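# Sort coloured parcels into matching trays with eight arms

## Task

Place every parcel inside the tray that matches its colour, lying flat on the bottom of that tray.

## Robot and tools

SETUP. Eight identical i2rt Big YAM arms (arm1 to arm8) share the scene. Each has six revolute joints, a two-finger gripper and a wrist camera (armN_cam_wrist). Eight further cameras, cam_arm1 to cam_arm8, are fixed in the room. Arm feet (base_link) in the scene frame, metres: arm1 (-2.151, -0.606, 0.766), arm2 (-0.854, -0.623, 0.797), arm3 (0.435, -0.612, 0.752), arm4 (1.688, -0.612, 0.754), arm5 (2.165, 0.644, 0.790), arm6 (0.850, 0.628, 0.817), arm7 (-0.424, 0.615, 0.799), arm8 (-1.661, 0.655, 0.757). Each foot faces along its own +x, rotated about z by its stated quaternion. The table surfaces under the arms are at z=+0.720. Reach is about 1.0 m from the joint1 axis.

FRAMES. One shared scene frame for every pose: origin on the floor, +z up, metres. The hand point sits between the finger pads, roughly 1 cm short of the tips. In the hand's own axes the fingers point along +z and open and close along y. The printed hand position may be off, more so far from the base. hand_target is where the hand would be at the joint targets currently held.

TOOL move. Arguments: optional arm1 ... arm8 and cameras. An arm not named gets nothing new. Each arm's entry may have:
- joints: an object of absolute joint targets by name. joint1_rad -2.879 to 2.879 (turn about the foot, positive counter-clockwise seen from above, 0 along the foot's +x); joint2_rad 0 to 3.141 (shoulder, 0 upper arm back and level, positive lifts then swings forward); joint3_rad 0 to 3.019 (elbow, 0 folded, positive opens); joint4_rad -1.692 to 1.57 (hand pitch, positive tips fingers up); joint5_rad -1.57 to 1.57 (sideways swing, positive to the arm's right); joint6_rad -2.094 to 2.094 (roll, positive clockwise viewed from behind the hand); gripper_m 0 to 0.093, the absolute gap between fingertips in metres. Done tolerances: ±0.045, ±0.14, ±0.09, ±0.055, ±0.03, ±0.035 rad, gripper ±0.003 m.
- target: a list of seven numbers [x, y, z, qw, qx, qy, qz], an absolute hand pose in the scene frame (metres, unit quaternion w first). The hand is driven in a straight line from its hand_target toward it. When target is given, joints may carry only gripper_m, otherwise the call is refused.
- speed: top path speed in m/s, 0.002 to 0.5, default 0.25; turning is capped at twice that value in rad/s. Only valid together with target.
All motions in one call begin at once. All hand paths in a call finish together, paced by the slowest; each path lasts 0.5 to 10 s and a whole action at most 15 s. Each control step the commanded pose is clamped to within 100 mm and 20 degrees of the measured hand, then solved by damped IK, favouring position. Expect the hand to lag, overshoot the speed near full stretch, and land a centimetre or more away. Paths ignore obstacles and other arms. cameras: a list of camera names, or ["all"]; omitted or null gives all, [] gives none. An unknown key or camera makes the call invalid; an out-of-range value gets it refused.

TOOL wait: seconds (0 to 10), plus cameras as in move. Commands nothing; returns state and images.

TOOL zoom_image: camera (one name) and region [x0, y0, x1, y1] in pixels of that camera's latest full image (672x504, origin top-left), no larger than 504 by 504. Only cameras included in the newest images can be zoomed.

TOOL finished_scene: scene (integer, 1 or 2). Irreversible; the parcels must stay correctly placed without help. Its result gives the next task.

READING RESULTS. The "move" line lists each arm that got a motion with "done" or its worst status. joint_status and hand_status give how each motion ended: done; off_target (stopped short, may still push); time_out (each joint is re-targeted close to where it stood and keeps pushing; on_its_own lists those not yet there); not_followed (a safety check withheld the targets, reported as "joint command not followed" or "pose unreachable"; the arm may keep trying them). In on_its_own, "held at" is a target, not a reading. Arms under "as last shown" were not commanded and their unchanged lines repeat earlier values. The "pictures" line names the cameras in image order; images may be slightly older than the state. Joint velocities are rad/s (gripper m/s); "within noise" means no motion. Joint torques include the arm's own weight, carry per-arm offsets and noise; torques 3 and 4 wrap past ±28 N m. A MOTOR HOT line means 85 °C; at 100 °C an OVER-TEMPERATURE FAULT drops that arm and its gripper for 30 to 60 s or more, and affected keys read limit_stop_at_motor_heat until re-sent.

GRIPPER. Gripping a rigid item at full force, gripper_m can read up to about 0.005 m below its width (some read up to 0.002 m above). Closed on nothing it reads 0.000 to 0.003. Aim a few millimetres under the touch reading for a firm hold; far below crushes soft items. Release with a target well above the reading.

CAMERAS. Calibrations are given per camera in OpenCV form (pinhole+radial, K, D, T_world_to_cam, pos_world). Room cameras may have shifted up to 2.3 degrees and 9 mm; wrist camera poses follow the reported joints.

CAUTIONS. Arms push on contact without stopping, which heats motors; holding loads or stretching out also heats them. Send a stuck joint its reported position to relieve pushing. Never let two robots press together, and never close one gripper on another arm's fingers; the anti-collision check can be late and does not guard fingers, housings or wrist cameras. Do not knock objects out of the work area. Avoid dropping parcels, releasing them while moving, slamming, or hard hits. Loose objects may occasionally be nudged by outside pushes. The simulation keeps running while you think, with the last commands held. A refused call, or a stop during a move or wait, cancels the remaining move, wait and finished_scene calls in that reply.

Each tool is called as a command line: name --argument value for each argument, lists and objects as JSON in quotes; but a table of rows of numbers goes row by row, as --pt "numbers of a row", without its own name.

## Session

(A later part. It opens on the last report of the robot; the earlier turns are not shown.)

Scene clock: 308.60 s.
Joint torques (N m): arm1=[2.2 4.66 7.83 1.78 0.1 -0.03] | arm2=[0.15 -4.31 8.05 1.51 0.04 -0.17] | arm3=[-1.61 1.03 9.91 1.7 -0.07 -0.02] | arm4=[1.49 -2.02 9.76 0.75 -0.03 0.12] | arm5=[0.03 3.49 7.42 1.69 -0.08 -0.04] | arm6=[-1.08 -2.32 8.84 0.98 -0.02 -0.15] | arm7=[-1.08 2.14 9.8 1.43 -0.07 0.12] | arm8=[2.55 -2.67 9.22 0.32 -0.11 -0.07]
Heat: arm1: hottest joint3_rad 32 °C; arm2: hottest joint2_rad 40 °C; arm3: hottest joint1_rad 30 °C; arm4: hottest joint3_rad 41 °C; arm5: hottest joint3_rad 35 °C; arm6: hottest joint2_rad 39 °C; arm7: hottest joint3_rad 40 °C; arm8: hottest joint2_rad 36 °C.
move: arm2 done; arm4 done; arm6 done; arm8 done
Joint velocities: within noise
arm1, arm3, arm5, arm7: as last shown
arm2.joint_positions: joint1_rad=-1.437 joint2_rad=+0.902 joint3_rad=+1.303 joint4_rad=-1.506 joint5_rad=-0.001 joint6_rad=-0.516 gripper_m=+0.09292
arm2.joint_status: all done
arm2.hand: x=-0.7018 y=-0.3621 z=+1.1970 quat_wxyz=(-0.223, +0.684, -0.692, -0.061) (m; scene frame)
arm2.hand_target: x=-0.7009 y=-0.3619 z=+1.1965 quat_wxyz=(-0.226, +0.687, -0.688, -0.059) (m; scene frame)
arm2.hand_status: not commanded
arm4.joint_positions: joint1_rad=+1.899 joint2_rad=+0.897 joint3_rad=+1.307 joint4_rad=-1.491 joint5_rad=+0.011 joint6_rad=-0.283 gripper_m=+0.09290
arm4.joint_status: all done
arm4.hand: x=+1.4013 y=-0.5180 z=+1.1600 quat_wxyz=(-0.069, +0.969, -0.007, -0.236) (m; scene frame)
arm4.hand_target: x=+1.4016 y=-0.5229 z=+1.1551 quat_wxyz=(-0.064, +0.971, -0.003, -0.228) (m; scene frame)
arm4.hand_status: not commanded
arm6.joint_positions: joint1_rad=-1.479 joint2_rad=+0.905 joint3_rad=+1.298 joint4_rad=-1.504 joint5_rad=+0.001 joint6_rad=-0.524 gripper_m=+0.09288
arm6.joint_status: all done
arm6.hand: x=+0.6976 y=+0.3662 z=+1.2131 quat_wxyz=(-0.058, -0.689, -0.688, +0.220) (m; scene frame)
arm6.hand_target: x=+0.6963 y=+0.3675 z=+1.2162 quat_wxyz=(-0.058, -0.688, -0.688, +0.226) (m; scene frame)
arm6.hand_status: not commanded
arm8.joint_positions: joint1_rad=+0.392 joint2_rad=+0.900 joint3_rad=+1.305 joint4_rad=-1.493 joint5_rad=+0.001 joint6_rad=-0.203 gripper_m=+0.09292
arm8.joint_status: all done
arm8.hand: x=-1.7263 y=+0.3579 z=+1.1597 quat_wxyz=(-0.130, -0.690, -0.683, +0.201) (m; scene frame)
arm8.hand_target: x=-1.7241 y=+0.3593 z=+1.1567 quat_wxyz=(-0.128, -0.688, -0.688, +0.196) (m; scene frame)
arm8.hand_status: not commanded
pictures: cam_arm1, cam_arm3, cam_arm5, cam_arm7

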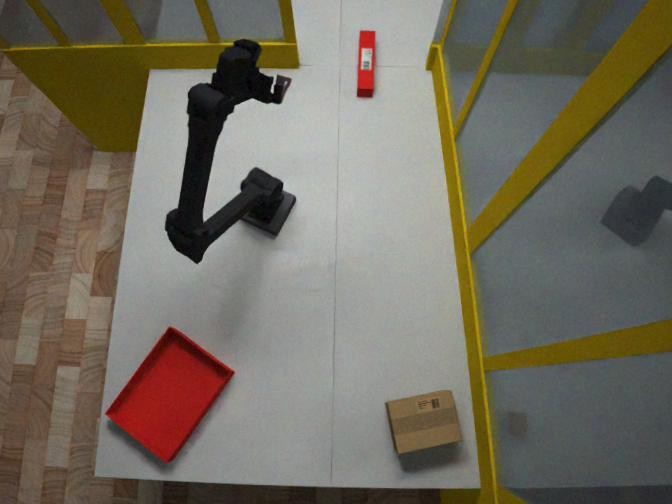

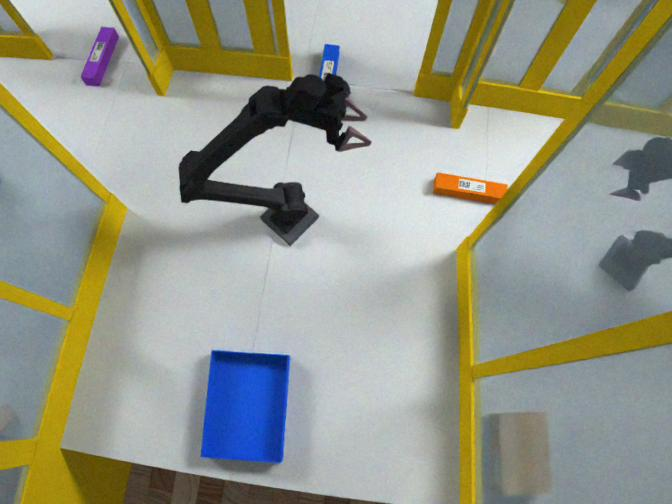

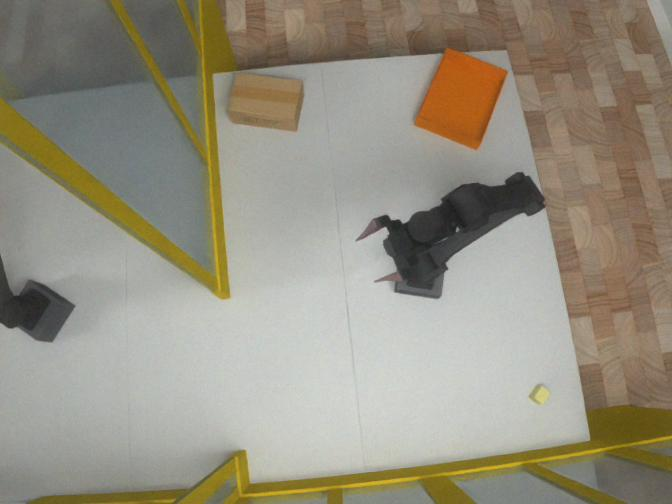

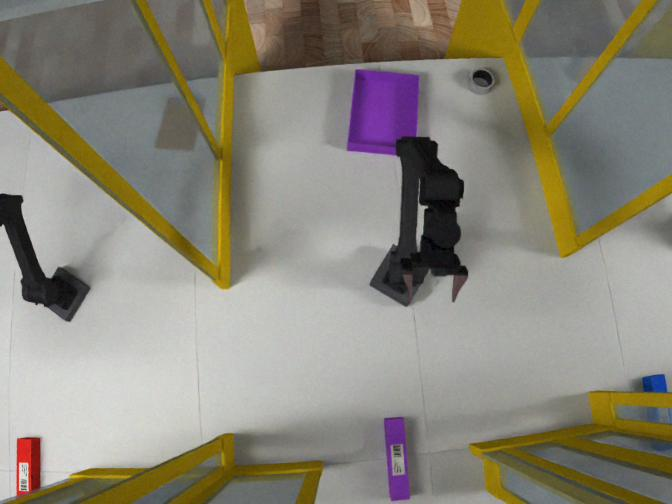

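move --arm1 '{"target":[-1.802,0.0,0.86,0,0.7071,-0.7071,0],"speed":0.35}' --arm7 '{"target":[-0.491,0.0,0.86,0,0.7071,0.7071,0],"speed":0.35}' --arm3 '{"target":[1.065,-0.422,0.86,0,0.0,1.0,0],"speed":0.35}' --cameras '["arm1_cam_wrist","arm7_cam_wrist","arm3_cam_wrist"]'

Scene clock: 326.30 s.
Joint torques (N m): arm1=[2.14 -19.6 12.19 -0.31 0.12 -0.08] | arm2=[0.15 -4.31 8.03 1.51 0.04 -0.16] | arm3=[-1.55 -23.24 13.78 -0.32 -0.24 0.13] | arm4=[1.49 -2.08 9.76 0.75 -0.04 0.12] | arm5=[0.03 3.08 7.45 1.78 -0.08 -0.08] | arm6=[-1.14 -2.32 8.85 0.98 -0.01 -0.15] | arm7=[0.5 -15.91 14.04 -0.35 0.05 0.03] | arm8=[2.49 -2.78 9.29 0.36 -0.12 -0.06]
Heat: arm1: hottest joint3_rad 33 °C; arm2: hottest joint2_rad 36 °C; arm3: hottest joint1_rad 30 °C; arm4: hottest joint3_rad 42 °C; arm5: hottest joint3_rad 35 °C; arm6: hottest joint2_rad 36 °C; arm7: hottest joint3_rad 41 °C; arm8: hottest joint2_rad 35 °C.
move: arm1 off_target; arm3 off_target; arm7 off_target
Joint velocities: within noise
arm1.joint_positions: joint1_rad=+1.459 joint2_rad=+2.238 joint3_rad=+2.124 joint4_rad=-1.462 joint5_rad=-0.011 joint6_rad=-0.517 gripper_m=+0.09398
arm1.joint_status: not commanded
arm1.hand: x=-1.8017 y=-0.0132 z=+0.8579 quat_wxyz=(+0.006, +0.700, -0.714, +0.000) (m; scene frame)
arm1.hand_target: x=-1.8025 y=-0.0004 z=+0.8600 quat_wxyz=(-0.001, +0.707, -0.707, +0.000) (m; scene frame)
arm1.hand_status: off_target (0.013 m and 1.3 deg from the pose sent, 0.693 m and 59.9 deg at the start)
arm2, arm4, arm5, arm6, arm8: as last shown
arm3.joint_positions: joint1_rad=-2.222 joint2_rad=+2.138 joint3_rad=+1.912 joint4_rad=-1.397 joint5_rad=+0.008 joint6_rad=+0.278 gripper_m=+0.09398
arm3.joint_status: not commanded
arm3.hand: x=+1.0470 y=-0.4187 z=+0.8388 quat_wxyz=(+0.021, +0.016, -1.000, +0.008) (m; scene frame)
arm3.hand_target: x=+1.0637 y=-0.4224 z=+0.8601 quat_wxyz=(+0.000, +0.000, -1.000, +0.000) (m; scene frame)
arm3.hand_status: off_target (0.028 m and 3.1 deg from the pose sent, 0.645 m and 71.7 deg at the start)
arm7.joint_positions: joint1_rad=-1.049 joint2_rad=+2.040 joint3_rad=+1.653 joint4_rad=-1.217 joint5_rad=-0.004 joint6_rad=-0.100 gripper_m=+0.09397
arm7.joint_status: not commanded
arm7.hand: x=-0.4937 y=+0.0197 z=+0.8451 quat_wxyz=(+0.010, -0.713, -0.701, -0.015) (m; scene frame)
arm7.hand_target: x=-0.4907 y=+0.0011 z=+0.8604 quat_wxyz=(+0.000, -0.707, -0.707, +0.000) (m; scene frame)
arm7.hand_status: off_target (0.025 m and 2.3 deg from the pose sent, 0.649 m and 57.3 deg at the start)
pictures: arm1_cam_wrist, arm3_cam_wrist, arm7_cam_wrist
camera_calibration:
arm1_cam_wrist: T_world_to_cam=[[0.999302, -0.0349413, -0.0132067, 1.8124], [-0.0207402, -0.813063, 0.581807, -0.542524], [-0.0310669, -0.581127, -0.81322, 0.760615], [0, 0, 0, 1]] pos_world=[-1.79875, 0.0642357, 0.958127]
arm3_cam_wrist: T_world_to_cam=[[0.0269438, -0.999306, 0.0257259, -0.469334], [-0.788205, -0.00540959, 0.615389, 0.312606], [-0.614823, -0.0368582, -0.787803, 1.4131], [0, 0, 0, 1]] pos_world=[1.12785, -0.415233, 0.932947]
arm7_cam_wrist: T_world_to_cam=[[-0.999978, 0.00195305, 0.00636613, -0.502269], [0.00537984, 0.800343, 0.599518, -0.513337], [-0.0039242, 0.599539, -0.800336, 0.783928], [0, 0, 0, 1]] pos_world=[-0.49642, -0.0581687, 0.938358]

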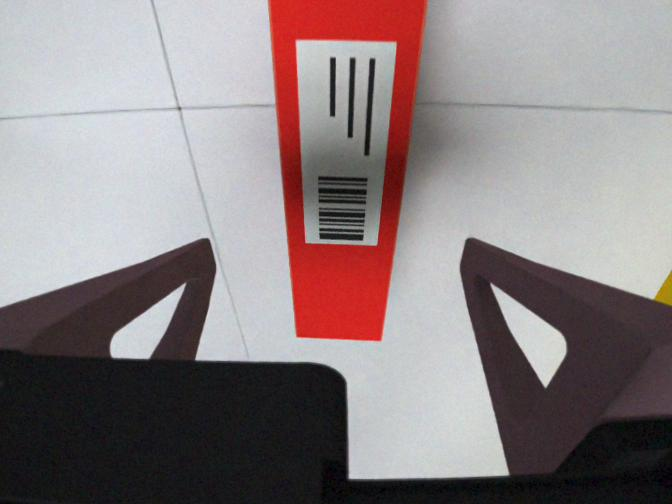

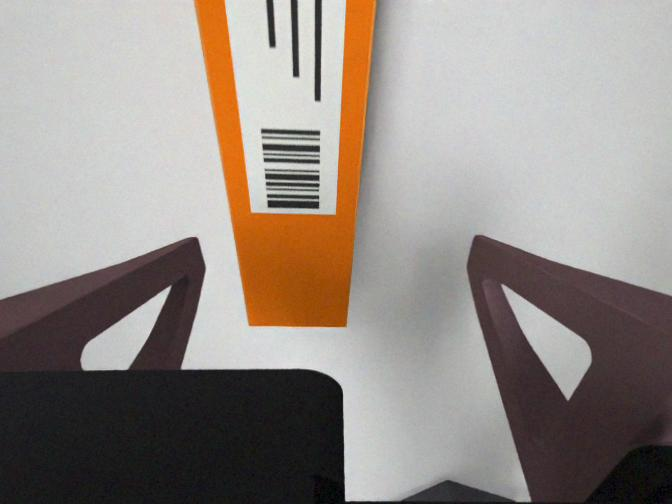

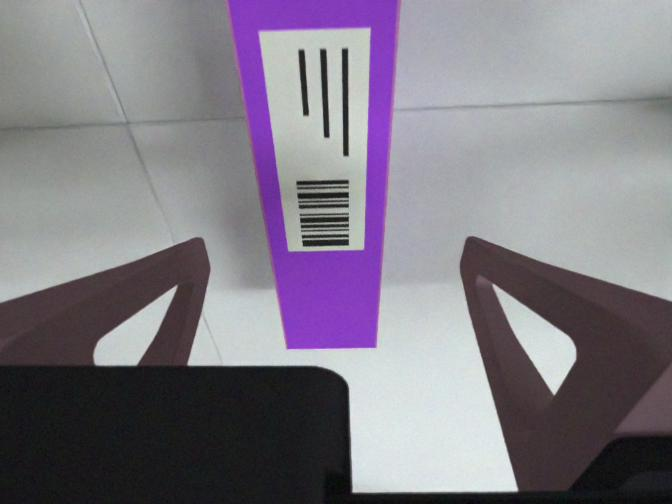

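move --arm1 '{"target":[-1.799,0.0,0.752,0,0.7071,-0.7071,0],"speed":0.12}' --arm7 '{"target":[-0.483,0.0,0.750,0,0.7071,0.7071,0],"speed":0.12}' --arm3 '{"target":[1.065,-0.404,0.752,0,0.0,1.0,0],"speed":0.12}' --cameras '[]'

move --arm1 '{"joints":{"gripper_m":0.03}}' --arm7 '{"joints":{"gripper_m":0.03}}' --arm3 '{"joints":{"gripper_m":0.03}}' --cameras '["arm1_cam_wrist","arm7_cam_wrist","arm3_cam_wrist"]'

Scene clock: 343.87 s.
Joint torques (N m): arm1=[1.85 -20.84 7.97 0.69 0.15 -0.06] | arm2=[0.15 -4.31 8.03 1.51 0.04 -0.16] | arm3=[0.38 -23.94 9.07 0.57 -0.24 0.11] | arm4=[1.49 -2.02 9.76 0.75 -0.04 0.12] | arm5=[-0.62 3.14 7.45 1.98 -0.11 -0.03] | arm6=[-1.03 -2.32 8.83 0.99 -0.02 -0.15] | arm7=[0.38 -17.14 7.84 0.54 0.07 0.16] | arm8=[2.43 -3.02 9.24 0.38 -0.11 -0.08]
Heat: arm1: hottest joint3_rad 36 °C; arm2: hottest joint3_rad 35 °C; arm3: hottest joint3_rad 33 °C; arm4: hottest joint3_rad 42 °C; arm5: hottest joint3_rad 35 °C; arm6: hottest joint2_rad 34 °C; arm7: hottest joint3_rad 43 °C; arm8: hottest joint3_rad 34 °C.
move: arm1 off_target; arm3 done; arm7 off_target
Joint velocities: within noise
arm1.joint_positions: joint1_rad=+1.459 joint2_rad=+2.326 joint3_rad=+2.039 joint4_rad=-1.266 joint5_rad=-0.011 joint6_rad=-0.520 gripper_m=+0.09398
arm1.joint_status: not commanded
arm1.hand: x=-1.7943 y=-0.0022 z=+0.7669 quat_wxyz=(-0.005, +0.701, -0.713, -0.003) (m; scene frame)
arm1.hand_target: x=-1.7992 y=-0.0003 z=+0.7522 quat_wxyz=(+0.000, +0.707, -0.707, +0.000) (m; scene frame)
arm1.hand_status: off_target (0.016 m and 1.1 deg from the pose sent, 0.107 m and 1.3 deg at the start)
arm2, arm4, arm5, arm6, arm8: as last shown
arm3.joint_positions: joint1_rad=-2.222 joint2_rad=+2.238 joint3_rad=+1.853 joint4_rad=-1.207 joint5_rad=+0.007 joint6_rad=+0.304 gripper_m=+0.09398
arm3.joint_status: not commanded
arm3.hand: x=+1.0629 y=-0.4132 z=+0.7532 quat_wxyz=(+0.006, +0.003, -1.000, +0.004) (m; scene frame)
arm3.hand_target: x=+1.0648 y=-0.4040 z=+0.7520 quat_wxyz=(+0.000, +0.000, -1.000, +0.000) (m; scene frame)
arm3.hand_status: done (0.010 m and 0.9 deg from the pose sent, 0.090 m and 3.1 deg at the start)
arm7.joint_positions: joint1_rad=-1.036 joint2_rad=+2.167 joint3_rad=+1.623 joint4_rad=-1.018 joint5_rad=-0.004 joint6_rad=-0.100 gripper_m=+0.09397
arm7.joint_status: not commanded
arm7.hand: x=-0.4884 y=-0.0015 z=+0.7599 quat_wxyz=(-0.003, -0.709, -0.705, +0.002) (m; scene frame)
arm7.hand_target: x=-0.4830 y=+0.0001 z=+0.7502 quat_wxyz=(+0.000, -0.707, -0.707, +0.000) (m; scene frame)
arm7.hand_status: off_target (0.011 m and 0.5 deg from the pose sent, 0.098 m and 2.3 deg at the start)
pictures: none
No camera images: "cameras" was empty.

Scene clock: 344.50 s.
Joint torques (N m): arm1=[1.67 -20.78 7.97 0.72 0.11 -0.06] | arm2=[0.09 -4.31 8.03 1.51 0.04 -0.16] | arm3=[0.44 -23.47 8.98 0.55 -0.19 0.14] | arm4=[1.49 -2.02 9.76 0.76 -0.03 0.12] | arm5=[-0.5 3.25 7.45 1.83 -0.1 -0.04] | arm6=[-1.08 -2.32 8.85 0.99 -0.02 -0.15] | arm7=[0.5 -16.44 7.95 0.57 0.06 0.16] | arm8=[2.26 -2.73 9.25 0.34 -0.13 -0.07]
Heat: arm1: hottest joint3_rad 36 °C; arm2: hottest joint3_rad 35 °C; arm3: hottest joint3_rad 33 °C; arm4: hottest joint3_rad 42 °C; arm5: hottest joint3_rad 35 °C; arm6: hottest joint2_rad 34 °C; arm7: hottest joint3_rad 43 °C; arm8: hottest joint3_rad 34 °C.
move: arm1 off_target; arm3 off_target; arm7 off_target
Joint velocities: within noise
arm1.joint_positions: joint1_rad=+1.459 joint2_rad=+2.326 joint3_rad=+2.039 joint4_rad=-1.266 joint5_rad=-0.010 joint6_rad=-0.520 gripper_m=+0.05945
arm1.joint_status: gripper_m off_target (ended at +0.05948, target +0.03000)
arm1.hand: x=-1.7941 y=-0.0021 z=+0.7669 quat_wxyz=(-0.005, +0.702, -0.713, -0.002) (m; scene frame)
arm1.hand_target: x=-1.7992 y=-0.0003 z=+0.7522 quat_wxyz=(+0.000, +0.707, -0.707, +0.000) (m; scene frame)
arm1.hand_status: not commanded
arm2, arm4, arm5, arm6, arm8: as last shown
arm3.joint_positions: joint1_rad=-2.222 joint2_rad=+2.238 joint3_rad=+1.853 joint4_rad=-1.206 joint5_rad=+0.007 joint6_rad=+0.304 gripper_m=+0.05878
arm3.joint_status: gripper_m off_target (ended at +0.05881, target +0.03000)
arm3.hand: x=+1.0630 y=-0.4131 z=+0.7532 quat_wxyz=(+0.006, +0.002, -1.000, +0.003) (m; scene frame)
arm3.hand_target: x=+1.0649 y=-0.4040 z=+0.7520 quat_wxyz=(+0.000, +0.000, -1.000, +0.000) (m; scene frame)
arm3.hand_status: not commanded
arm7.joint_positions: joint1_rad=-1.036 joint2_rad=+2.167 joint3_rad=+1.623 joint4_rad=-1.017 joint5_rad=-0.004 joint6_rad=-0.100 gripper_m=+0.06065
arm7.joint_status: gripper_m off_target (ended at +0.06069, target +0.03000)
arm7.hand: x=-0.4884 y=-0.0017 z=+0.7599 quat_wxyz=(-0.004, -0.709, -0.705, +0.002) (m; scene frame)
arm7.hand_target: x=-0.4830 y=+0.0001 z=+0.7502 quat_wxyz=(+0.000, -0.707, -0.707, +0.000) (m; scene frame)
arm7.hand_status: not commanded
pictures: arm1_cam_wrist, arm3_cam_wrist, arm7_cam_wrist
camera_calibration:
arm1_cam_wrist: T_world_to_cam=[[0.999513, -0.0312027, -0.000714026, 1.79473], [-0.0253344, -0.82447, 0.565338, -0.475997], [-0.0182288, -0.565044, -0.824859, 0.725291], [0, 0, 0, 1]] pos_world=[-1.7927, 0.0733761, 0.868643]
arm3_cam_wrist: T_world_to_cam=[[-0.000168758, -0.999868, 0.0162529, -0.426209], [-0.806111, 0.00975391, 0.591684, 0.421109], [-0.591764, -0.0130018, -0.806006, 1.35471], [0, 0, 0, 1]] pos_world=[1.14106, -0.412647, 0.849664]
arm7_cam_wrist: T_world_to_cam=[[-0.999882, -0.0102985, 0.0113998, -0.500233], [-0.00207955, 0.825942, 0.563752, -0.421682], [-0.0152214, 0.563662, -0.825865, 0.742446], [0, 0, 0, 1]] pos_world=[-0.48975, -0.0753549, 0.856587]

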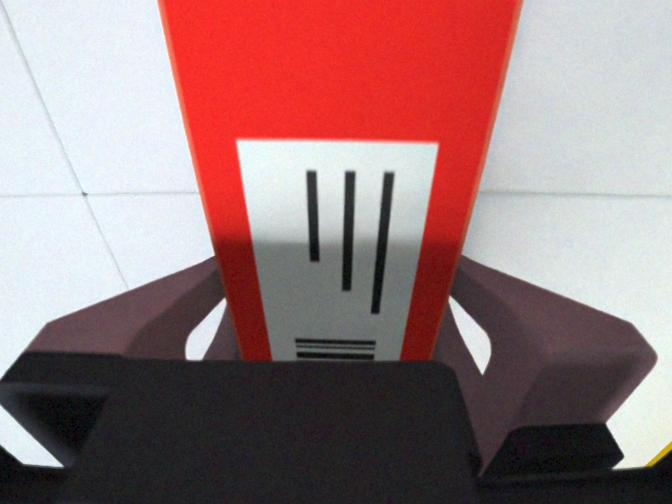

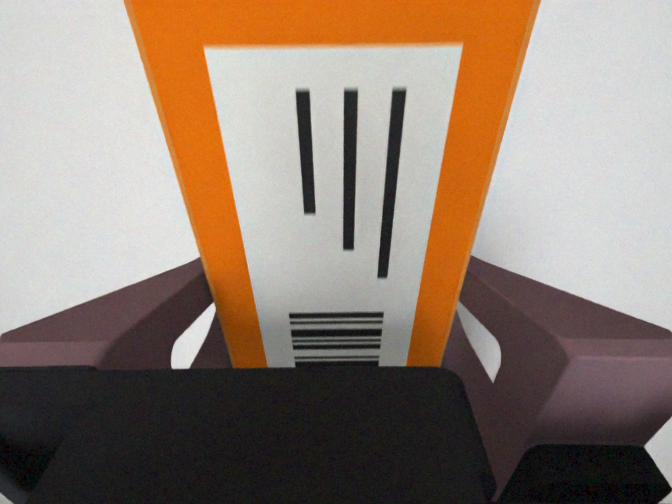

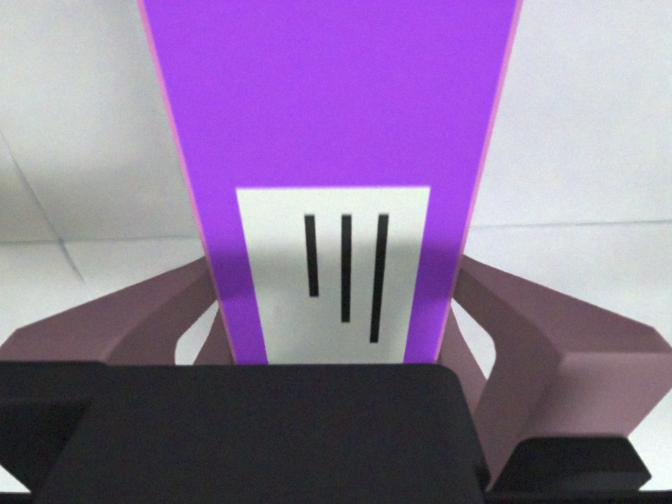

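move --arm1 '{"target":[-1.799,0.0,0.91,0,0.7071,-0.7071,0],"speed":0.3}' --arm7 '{"target":[-0.483,0.0,0.91,0,0.7071,0.7071,0],"speed":0.3}' --arm3 '{"target":[1.065,-0.404,0.91,0,0.0,1.0,0],"speed":0.3}' --cameras '[]'

move --arm1 '{"joints":{"joint2_rad":1.3,"joint3_rad":1.4,"joint4_rad":-1.66}}' --arm7 '{"joints":{"joint2_rad":1.3,"joint3_rad":1.4,"joint4_rad":-1.66}}' --arm3 '{"joints":{"joint2_rad":1.3,"joint3_rad":1.4,"joint4_rad":-1.66}}' --cameras '[]'

move --arm1 '{"joints":{"joint1_rad":-1.534,"joint6_rad":0.2}}' --arm7 '{"joints":{"joint1_rad":2.152,"joint6_rad":0.117}}' --arm3 '{"joints":{"joint1_rad":-1.368,"joint6_rad":-0.41}}' --cameras '[]'

move --arm1 '{"target":[-2.409,-1.242,0.90,0,0.4741,0.8805,0],"speed":0.3}' --arm7 '{"target":[-0.385,1.288,0.90,0,0.6428,-0.766,0],"speed":0.3}' --arm3 '{"target":[0.70,0.0,0.87,0,0.7071,-0.7071,0],"speed":0.3}' --cameras '["cam_arm1","cam_arm7","cam_arm3","arm1_cam_wrist","arm7_cam_wrist"]'

Scene clock: 392.77 s.
Joint torques (N m): arm1=[1.61 -20.48 12.45 -0.16 0.11 -0.07] | arm2=[0.15 -4.31 8.03 1.51 0.04 -0.16] | arm3=[0.44 -24.18 14.46 -0.35 -0.21 0.13] | arm4=[1.49 -2.02 9.76 0.75 -0.03 0.12] | arm5=[0.15 2.84 7.49 1.72 -0.09 -0.06] | arm6=[-1.08 -2.37 8.85 0.98 -0.02 -0.14] | arm7=[0.38 -15.79 14.15 -0.32 0.05 0.15] | arm8=[2.49 -2.84 9.32 0.39 -0.11 -0.08]
Heat: arm1: hottest joint3_rad 34 °C; arm2: hottest joint3_rad 35 °C; arm3: hottest joint2_rad 34 °C; arm4: hottest joint3_rad 42 °C; arm5: hottest joint3_rad 35 °C; arm6: hottest joint3_rad 33 °C; arm7: hottest joint3_rad 38 °C; arm8: hottest joint3_rad 33 °C.
move: arm1 off_target; arm3 off_target; arm7 off_target
Joint velocities: within noise
arm1.joint_positions: joint1_rad=+1.459 joint2_rad=+2.244 joint3_rad=+2.254 joint4_rad=-1.593 joint5_rad=-0.010 joint6_rad=-0.522 gripper_m=+0.05945
arm1.joint_status: not commanded
arm1.hand: x=-1.8006 y=-0.0109 z=+0.9031 quat_wxyz=(+0.010, +0.702, -0.712, +0.002) (m; scene frame)
arm1.hand_target: x=-1.7994 y=-0.0005 z=+0.9099 quat_wxyz=(-0.001, +0.707, -0.707, +0.000) (m; scene frame)
arm1.hand_status: off_target (0.013 m and 1.4 deg from the pose sent, 0.143 m and 1.1 deg at the start)
arm2, arm4, arm6, arm8: as last shown
arm3.joint_positions: joint1_rad=-2.222 joint2_rad=+2.146 joint3_rad=+2.039 joint4_rad=-1.529 joint5_rad=+0.006 joint6_rad=+0.304 gripper_m=+0.05878
arm3.joint_status: not commanded
arm3.hand: x=+1.0529 y=-0.4167 z=+0.8814 quat_wxyz=(+0.027, +0.002, -1.000, +0.010) (m; scene frame)
arm3.hand_target: x=+1.0634 y=-0.4044 z=+0.9102 quat_wxyz=(+0.000, +0.000, -1.000, -0.001) (m; scene frame)
arm3.hand_status: off_target (0.034 m and 3.3 deg from the pose sent, 0.157 m and 0.8 deg at the start; pose on its path clipped on 8 of 51 steps)
arm5.joint_positions: joint1_rad=+0.653 joint2_rad=+0.625 joint3_rad=+1.427 joint4_rad=-1.371 joint5_rad=+0.119 joint6_rad=-0.097 gripper_m=+0.09397
arm5.joint_status: not commanded
arm5.hand: x=+1.9455 y=+0.5737 z=+1.3386 quat_wxyz=(+0.016, +0.858, +0.186, -0.479) (m; scene frame)
arm5.hand_target: x=+1.9481 y=+0.5731 z=+1.3512 quat_wxyz=(+0.020, +0.850, +0.186, -0.492) (m; scene frame)
arm5.hand_status: not commanded
arm7.joint_positions: joint1_rad=-1.036 joint2_rad=+1.997 joint3_rad=+1.727 joint4_rad=-1.328 joint5_rad=-0.004 joint6_rad=-0.100 gripper_m=+0.06065
arm7.joint_status: not commanded
arm7.hand: x=-0.4864 y=+0.0165 z=+0.8968 quat_wxyz=(+0.009, -0.709, -0.705, -0.013) (m; scene frame)
arm7.hand_target: x=-0.4828 y=+0.0009 z=+0.9102 quat_wxyz=(+0.000, -0.707, -0.707, +0.000) (m; scene frame)
arm7.hand_status: off_target (0.021 m and 1.8 deg from the pose sent, 0.150 m and 0.6 deg at the start)
pictures: none
No camera images: "cameras" was empty.

Scene clock: 394.40 s.
Joint torques (N m): arm1=[1.9 -8.35 8.28 0.16 0.11 -0.07] | arm2=[0.15 -4.31 8.05 1.52 0.04 -0.16] | arm3=[0.38 -10.46 9.62 -0.01 -0.22 0.13] | arm4=[1.49 -2.02 9.76 0.76 -0.04 0.12] | arm5=[-0.21 2.84 7.54 1.76 -0.09 -0.05] | arm6=[-1.03 -2.37 8.87 1.01 -0.02 -0.15] | arm7=[0.44 -7.88 9.43 -0.12 0.05 0.16] | arm8=[2.43 -2.73 9.26 0.38 -0.12 -0.08]
Heat: arm1: hottest joint3_rad 34 °C; arm2: hottest joint3_rad 35 °C; arm3: hottest joint2_rad 34 °C; arm4: hottest joint3_rad 42 °C; arm5: hottest joint3_rad 35 °C; arm6: hottest joint3_rad 33 °C; arm7: hottest joint3_rad 38 °C; arm8: hottest joint3_rad 33 °C.
move: arm1 done; arm3 done; arm7 done
Joint velocities: within noise
arm1.joint_positions: joint1_rad=+1.459 joint2_rad=+1.298 joint3_rad=+1.406 joint4_rad=-1.654 joint5_rad=-0.010 joint6_rad=-0.522 gripper_m=+0.05945
arm1.joint_status: all done
arm1.hand: x=-1.9639 y=-0.2833 z=+1.0723 quat_wxyz=(-0.009, +0.702, -0.712, -0.003) (m; scene frame)
arm1.hand_target: x=-1.9670 y=-0.2844 z=+1.0692 quat_wxyz=(-0.002, +0.707, -0.707, +0.000) (m; scene frame)
arm1.hand_status: not commanded
arm2, arm4, arm5, arm6, arm8: as last shown
arm3.joint_positions: joint1_rad=-2.222 joint2_rad=+1.296 joint3_rad=+1.395 joint4_rad=-1.655 joint5_rad=+0.006 joint6_rad=+0.305 gripper_m=+0.05878
arm3.joint_status: all done
arm3.hand: x=+0.7849 y=-0.5030 z=+1.0594 quat_wxyz=(-0.011, +0.002, -1.000, -0.002) (m; scene frame)
arm3.hand_target: x=+0.7837 y=-0.4981 z=+1.0601 quat_wxyz=(-0.008, +0.000, -1.000, -0.003) (m; scene frame)
arm3.hand_status: not commanded
arm7.joint_positions: joint1_rad=-1.036 joint2_rad=+1.294 joint3_rad=+1.408 joint4_rad=-1.652 joint5_rad=-0.004 joint6_rad=-0.100 gripper_m=+0.06065
arm7.joint_status: all done
arm7.hand: x=-0.4622 y=+0.2446 z=+1.1094 quat_wxyz=(-0.011, -0.709, -0.705, +0.011) (m; scene frame)
arm7.hand_target: x=-0.4590 y=+0.2470 z=+1.1041 quat_wxyz=(-0.003, -0.707, -0.707, +0.003) (m; scene frame)
arm7.hand_status: not commanded
pictures: none
No camera images: "cameras" was empty.

Scene clock: 396.90 s.
Joint torques (N m): arm1=[0.56 -9.05 8.08 0.09 0.1 0.06] | arm2=[0.15 -4.31 8.03 1.51 0.04 -0.16] | arm3=[0.38 -10.46 9.63 0.01 -0.2 -0.21] | arm4=[1.44 -2.08 9.76 0.76 -0.03 0.12] | arm5=[-0.32 2.84 7.53 1.84 -0.07 -0.02] | arm6=[-1.03 -2.37 8.84 1.01 -0.02 -0.15] | arm7=[0.15 -9.52 9.29 -0.18 0 0.19] | arm8=[2.26 -2.55 9.29 0.35 -0.12 -0.08]
Heat: arm1: hottest joint3_rad 34 °C; arm2: hottest joint3_rad 35 °C; arm3: hottest joint2_rad 34 °C; arm4: hottest joint3_rad 42 °C; arm5: hottest joint3_rad 35 °C; arm6: hottest joint3_rad 34 °C; arm7: hottest joint3_rad 38 °C; arm8: hottest joint3_rad 33 °C.
move: arm1 done; arm3 done; arm7 done
Joint velocities: within noise
arm1.joint_positions: joint1_rad=-1.525 joint2_rad=+1.307 joint3_rad=+1.406 joint4_rad=-1.654 joint5_rad=-0.008 joint6_rad=+0.193 gripper_m=+0.05942
arm1.joint_status: all done
arm1.hand: x=-2.2889 y=-0.9498 z=+1.0749 quat_wxyz=(-0.013, -0.877, -0.480, +0.005) (m; scene frame)
arm1.hand_target: x=-2.2907 y=-0.9447 z=+1.0749 quat_wxyz=(-0.012, -0.881, -0.472, +0.003) (m; scene frame)
arm1.hand_status: not commanded
arm2, arm4, arm5, arm6, arm8: as last shown
arm3.joint_positions: joint1_rad=-1.380 joint2_rad=+1.297 joint3_rad=+1.395 joint4_rad=-1.655 joint5_rad=+0.004 joint6_rad=-0.394 gripper_m=+0.05877
arm3.joint_status: all done
arm3.hand: x=+0.5849 y=-0.2776 z=+1.0593 quat_wxyz=(-0.011, +0.698, -0.716, -0.001) (m; scene frame)
arm3.hand_target: x=+0.5808 y=-0.2756 z=+1.0602 quat_wxyz=(-0.010, +0.708, -0.706, -0.001) (m; scene frame)
arm3.hand_status: not commanded
arm7.joint_positions: joint1_rad=+2.146 joint2_rad=+1.315 joint3_rad=+1.408 joint4_rad=-1.652 joint5_rad=-0.002 joint6_rad=+0.109 gripper_m=+0.06061
arm7.joint_status: all done
arm7.hand: x=-0.3993 y=+0.9883 z=+1.1041 quat_wxyz=(-0.004, +0.643, -0.766, -0.007) (m; scene frame)
arm7.hand_target: x=-0.4017 y=+0.9821 z=+1.1060 quat_wxyz=(-0.004, +0.642, -0.766, -0.006) (m; scene frame)
arm7.hand_status: not commanded
pictures: none
No camera images: "cameras" was empty.

Scene clock: 399.93 s.
Joint torques (N m): arm1=[1.44 -19.66 12.56 -0.29 0.01 -0.08] | arm2=[0.09 -4.31 8.03 1.51 0.04 -0.16] | arm3=[0.26 -23.24 14.16 -0.29 -0.3 -0.19] | arm4=[1.49 -2.02 9.77 0.76 -0.03 0.12] | arm5=[-0.26 2.2 7.58 1.84 -0.11 -0.07] | arm6=[-1.08 -2.37 8.84 0.98 -0.02 -0.15] | arm7=[0.44 -17.26 15.35 -0.35 0.05 0.2] | arm8=[2.73 -2.96 9.25 0.35 -0.13 -0.08]
Heat: arm1: hottest joint3_rad 35 °C; arm2: hottest joint3_rad 35 °C; arm3: hottest joint2_rad 34 °C; arm4: hottest joint3_rad 42 °C; arm5: hottest joint3_rad 35 °C; arm6: hottest joint3_rad 34 °C; arm7: hottest joint3_rad 39 °C; arm8: hottest joint3_rad 33 °C.
move: arm1 off_target; arm3 off_target; arm7 off_target
Joint velocities: within noise
arm1.joint_positions: joint1_rad=-1.525 joint2_rad=+2.205 joint3_rad=+2.134 joint4_rad=-1.527 joint5_rad=+0.007 joint6_rad=-0.956 gripper_m=+0.05944
arm1.joint_status: not commanded
arm1.hand: x=-2.4022 y=-1.2320 z=+0.8937 quat_wxyz=(+0.001, -0.476, -0.879, -0.009) (m; scene frame)
arm1.hand_target: x=-2.4088 y=-1.2415 z=+0.9001 quat_wxyz=(+0.000, -0.474, -0.880, +0.001) (m; scene frame)
arm1.hand_status: off_target (0.014 m and 1.1 deg from the pose sent, 0.361 m and 66.1 deg at the start)
arm2, arm4, arm5, arm6, arm8: as last shown
arm3.joint_positions: joint1_rad=-1.380 joint2_rad=+2.157 joint3_rad=+1.975 joint4_rad=-1.440 joint5_rad=+0.001 joint6_rad=-0.394 gripper_m=+0.05877
arm3.joint_status: not commanded
arm3.hand: x=+0.7008 y=-0.0181 z=+0.8503 quat_wxyz=(+0.019, +0.698, -0.716, +0.010) (m; scene frame)
arm3.hand_target: x=+0.6995 y=-0.0012 z=+0.8702 quat_wxyz=(-0.001, +0.707, -0.707, +0.000) (m; scene frame)
arm3.hand_status: off_target (0.027 m and 2.9 deg from the pose sent, 0.355 m and 2.0 deg at the start)
arm7.joint_positions: joint1_rad=+2.146 joint2_rad=+2.173 joint3_rad=+1.976 joint4_rad=-1.415 joint5_rad=-0.002 joint6_rad=+0.110 gripper_m=+0.06061
arm7.joint_status: not commanded
arm7.hand: x=-0.3812 y=+1.2699 z=+0.8846 quat_wxyz=(+0.014, +0.643, -0.766, +0.013) (m; scene frame)
arm7.hand_target: x=-0.3851 y=+1.2868 z=+0.9003 quat_wxyz=(+0.000, +0.643, -0.766, -0.001) (m; scene frame)
arm7.hand_status: off_target (0.024 m and 2.2 deg from the pose sent, 0.363 m and 0.9 deg at the start)
pictures: arm1_cam_wrist, arm7_cam_wrist, cam_arm1, cam_arm3, cam_arm7
camera_calibration:
arm1_cam_wrist: T_world_to_cam=[[-0.845813, -0.533102, -0.0200697, -2.66962], [-0.442912, 0.680754, 0.583441, -0.742037], [-0.297371, 0.502371, -0.811907, 0.756817], [0, 0, 0, 1]] pos_world=[-2.3616, -1.29824, 0.993822]
arm7_cam_wrist: T_world_to_cam=[[0.987338, -0.157993, 0.0141993, 0.561283], [-0.134611, -0.787122, 0.601929, 0.42211], [-0.0839242, -0.596219, -0.798423, 1.55271], [0, 0, 0, 1]] pos_world=[-0.367046, 1.34669, 0.977668]

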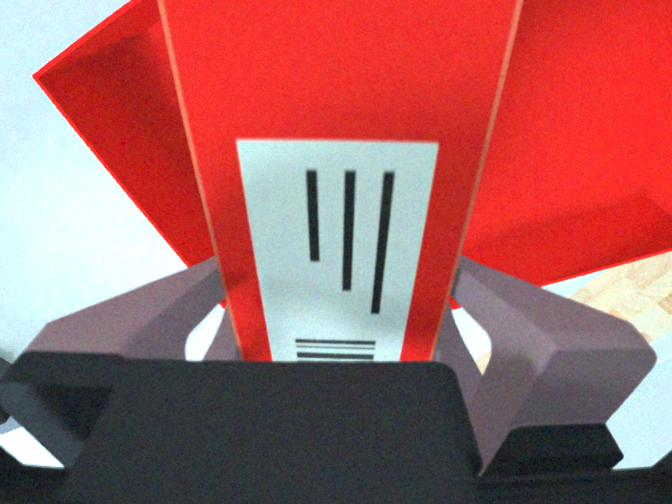

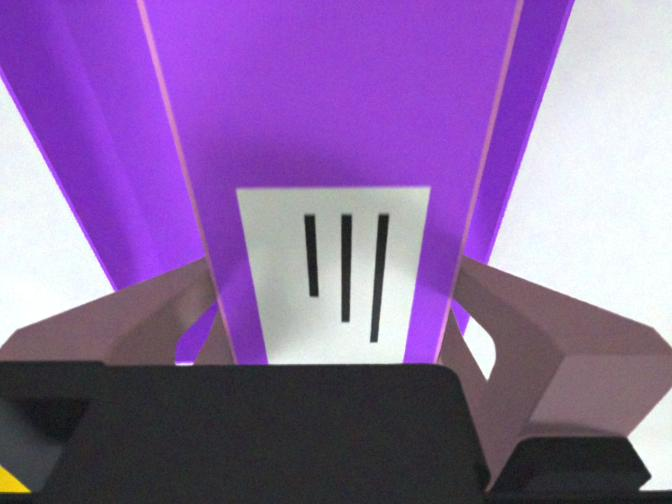

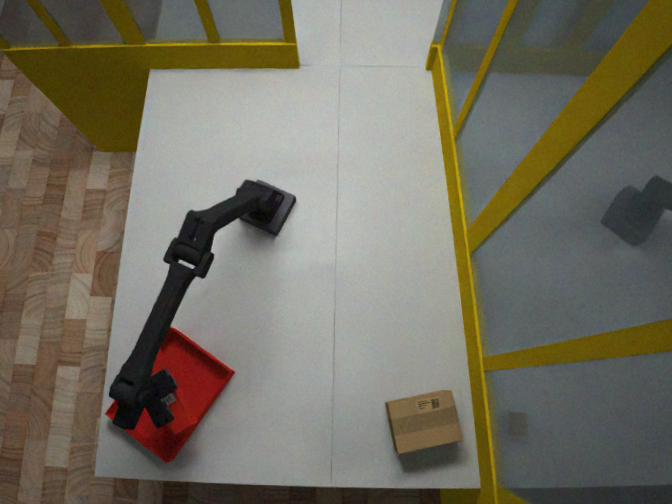

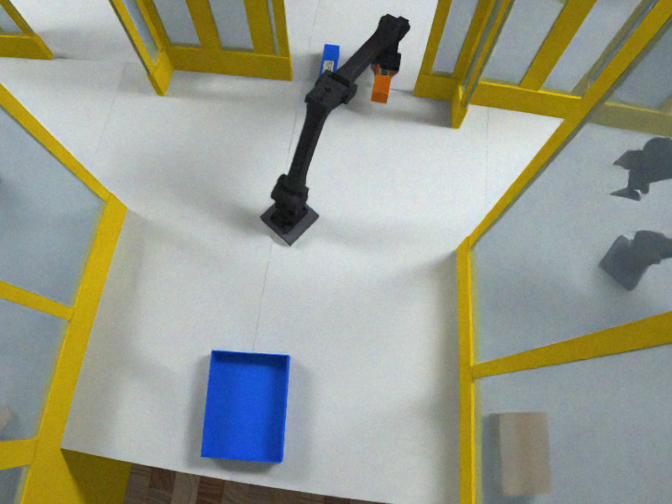

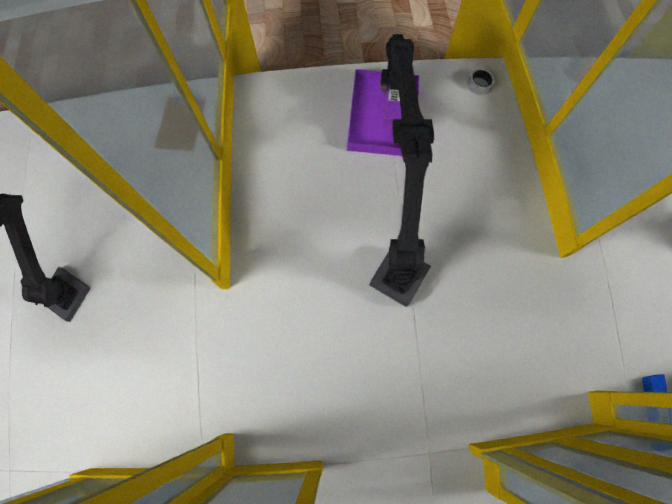

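move --arm1 '{"target":[-2.410,-1.252,0.88,0,0.4741,-0.8805,0],"speed":0.3}' --arm7 '{"target":[-0.405,1.300,0.85,0,0.6428,-0.766,0],"speed":0.15}' --arm3 '{"target":[0.70,0.0,0.754,0,0.7071,-0.7071,0],"speed":0.15}' --cameras '["cam_arm1","cam_arm7","arm1_cam_wrist","arm7_cam_wrist"]'

zoom_image --camera "cam_arm7" --region '[310, 20, 460, 180]'

zoom_image --camera "cam_arm1" --region '[80, 310, 260, 490]'

Scene clock: 482.67 s.
Joint torques (N m): arm1=[2.2 -20.13 12.44 -0.51 0.25 -0.1] | arm2=[0.15 -4.31 8.03 1.51 0.04 -0.16] | arm3=[0.26 -23.41 8.81 0.62 -0.3 -0.2] | arm4=[1.49 -2.02 9.77 0.75 -0.03 0.12] | arm5=[-0.03 2.49 7.43 1.78 -0.1 -0.06] | arm6=[-1.08 -2.32 8.84 0.99 -0.02 -0.15] | arm7=[0.44 -17.38 13.79 0.44 0.04 0.2] | arm8=[2.37 -2.84 9.26 0.39 -0.11 -0.07]
Heat: arm1: hottest joint3_rad 40 °C; arm2: hottest joint3_rad 36 °C; arm3: hottest joint3_rad 35 °C; arm4: hottest joint3_rad 43 °C; arm5: hottest joint3_rad 36 °C; arm6: hottest joint3_rad 34 °C; arm7: hottest joint3_rad 49 °C; arm8: hottest joint3_rad 34 °C.
move: arm1 off_target; arm3 done; arm7 off_target
Joint velocities: within noise
arm1.joint_positions: joint1_rad=-1.482 joint2_rad=+2.307 joint3_rad=+2.255 joint4_rad=-1.615 joint5_rad=+0.227 joint6_rad=-2.080 gripper_m=+0.05948
arm1.joint_status: not commanded
arm1.hand: x=-2.4137 y=-1.2387 z=+0.8767 quat_wxyz=(+0.082, +0.092, -0.989, -0.085) (m; scene frame)
arm1.hand_target: x=-2.4092 y=-1.2515 z=+0.8799 quat_wxyz=(+0.088, +0.101, -0.988, -0.078) (m; scene frame)
arm1.hand_status: off_target (0.014 m and 47.9 deg from the pose sent, 0.026 m and 113.5 deg at the start; pose on its path clipped on 83 of 158 steps; a joint's target at an end of its range on 100 of 158 steps)
arm2.joint_positions: joint1_rad=-1.437 joint2_rad=+0.902 joint3_rad=+1.303 joint4_rad=-1.506 joint5_rad=-0.001 joint6_rad=-0.516 gripper_m=+0.09292
arm2.joint_status: not commanded
arm2.hand: x=-0.7018 y=-0.3621 z=+1.1970 quat_wxyz=(-0.223, +0.684, -0.692, -0.061) (m; scene frame)
arm2.hand_target: x=-0.7009 y=-0.3619 z=+1.1965 quat_wxyz=(-0.226, +0.687, -0.688, -0.059) (m; scene frame)
arm2.hand_status: not commanded
arm3.joint_positions: joint1_rad=-1.380 joint2_rad=+2.241 joint3_rad=+1.874 joint4_rad=-1.219 joint5_rad=+0.001 joint6_rad=-0.394 gripper_m=+0.05877
arm3.joint_status: not commanded
arm3.hand: x=+0.7062 y=-0.0067 z=+0.7586 quat_wxyz=(+0.003, +0.698, -0.716, +0.003) (m; scene frame)
arm3.hand_target: x=+0.7000 y=-0.0003 z=+0.7539 quat_wxyz=(+0.000, +0.707, -0.707, +0.000) (m; scene frame)
arm3.hand_status: done (0.010 m and 1.6 deg from the pose sent, 0.098 m and 2.9 deg at the start)
arm4.joint_positions: joint1_rad=+1.899 joint2_rad=+0.897 joint3_rad=+1.307 joint4_rad=-1.491 joint5_rad=+0.011 joint6_rad=-0.283 gripper_m=+0.09290
arm4.joint_status: not commanded
arm4.hand: x=+1.4013 y=-0.5180 z=+1.1600 quat_wxyz=(-0.069, +0.969, -0.007, -0.236) (m; scene frame)
arm4.hand_target: x=+1.4016 y=-0.5229 z=+1.1551 quat_wxyz=(-0.064, +0.971, -0.003, -0.228) (m; scene frame)
arm4.hand_status: not commanded
arm5: as last shown
arm6.joint_positions: joint1_rad=-1.479 joint2_rad=+0.905 joint3_rad=+1.298 joint4_rad=-1.504 joint5_rad=+0.001 joint6_rad=-0.524 gripper_m=+0.09288
arm6.joint_status: not commanded
arm6.hand: x=+0.6976 y=+0.3662 z=+1.2131 quat_wxyz=(-0.058, -0.689, -0.688, +0.220) (m; scene frame)
arm6.hand_target: x=+0.6963 y=+0.3675 z=+1.2162 quat_wxyz=(-0.058, -0.688, -0.688, +0.226) (m; scene frame)
arm6.hand_status: not commanded
arm7.joint_positions: joint1_rad=+2.175 joint2_rad=+2.235 joint3_rad=+1.976 joint4_rad=-1.356 joint5_rad=-0.002 joint6_rad=+0.140 gripper_m=+0.06061
arm7.joint_status: not commanded
arm7.hand: x=-0.3999 y=+1.2813 z=+0.8442 quat_wxyz=(+0.015, +0.642, -0.766, +0.015) (m; scene frame)
arm7.hand_target: x=-0.4052 y=+1.2991 z=+0.8505 quat_wxyz=(+0.000, +0.643, -0.766, +0.000) (m; scene frame)
arm7.hand_status: off_target (0.020 m and 2.4 deg from the pose sent, 0.052 m and 2.2 deg at the start)
arm8.joint_positions: joint1_rad=+0.392 joint2_rad=+0.900 joint3_rad=+1.305 joint4_rad=-1.493 joint5_rad=+0.001 joint6_rad=-0.203 gripper_m=+0.09292
arm8.joint_status: not commanded
arm8.hand: x=-1.7263 y=+0.3579 z=+1.1597 quat_wxyz=(-0.130, -0.690, -0.683, +0.201) (m; scene frame)
arm8.hand_target: x=-1.7241 y=+0.3593 z=+1.1567 quat_wxyz=(-0.128, -0.688, -0.688, +0.196) (m; scene frame)
arm8.hand_status: not commanded
pictures: arm1_cam_wrist, arm7_cam_wrist, cam_arm1, cam_arm7
camera_calibration:
arm1_cam_wrist: T_world_to_cam=[[0.150866, -0.97104, -0.18526, -0.675196], [-0.692709, -0.237543, 0.680976, -2.55854], [-0.705262, 0.0255953, -0.708485, -0.922735], [0, 0, 0, 1]] pos_world=[-2.32123, -1.23979, 0.963475]
arm7_cam_wrist: T_world_to_cam=[[0.987205, -0.158665, 0.0158942, 0.581444], [-0.135908, -0.785074, 0.604307, 0.447783], [-0.0834041, -0.598735, -0.796593, 1.52752], [0, 0, 0, 1]] pos_world=[-0.385745, 1.35838, 0.936975]

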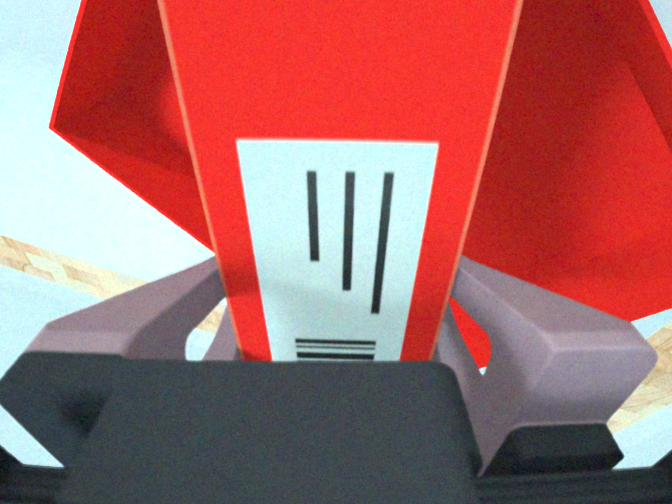

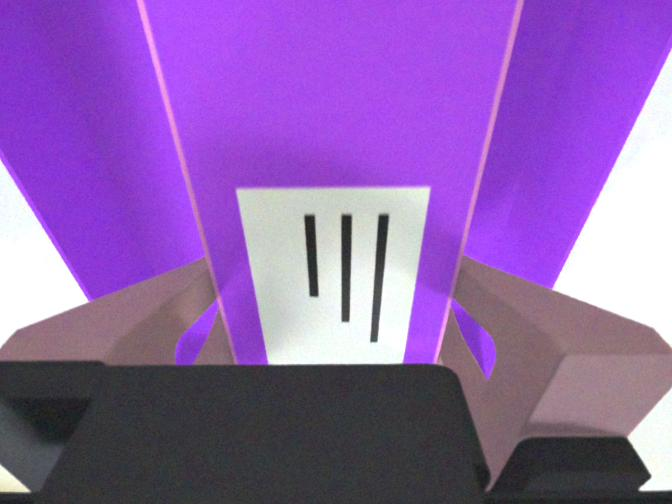

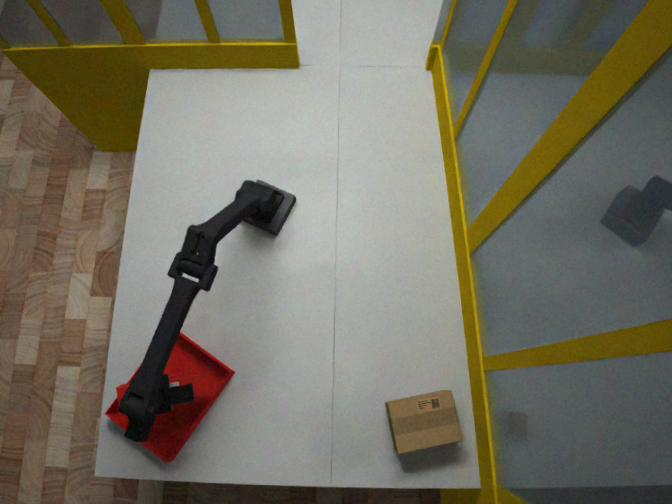

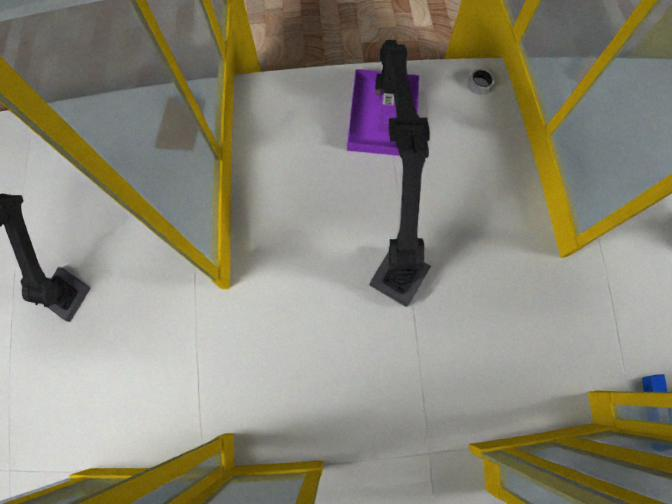

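Scaled by 3.150.

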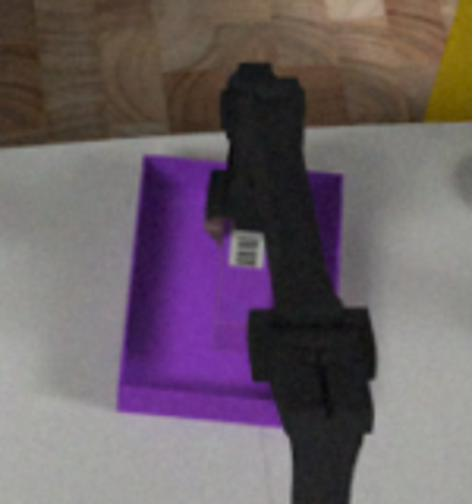

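Scaled by 2.800.

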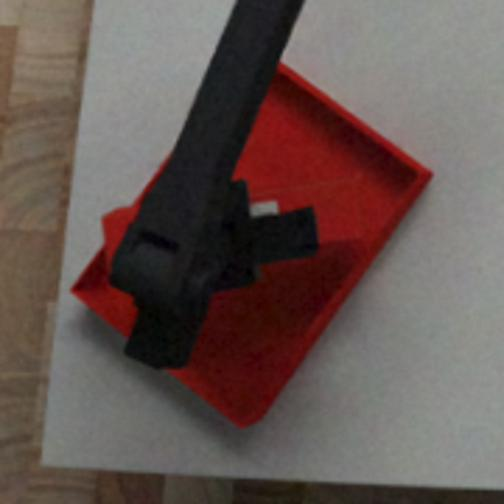

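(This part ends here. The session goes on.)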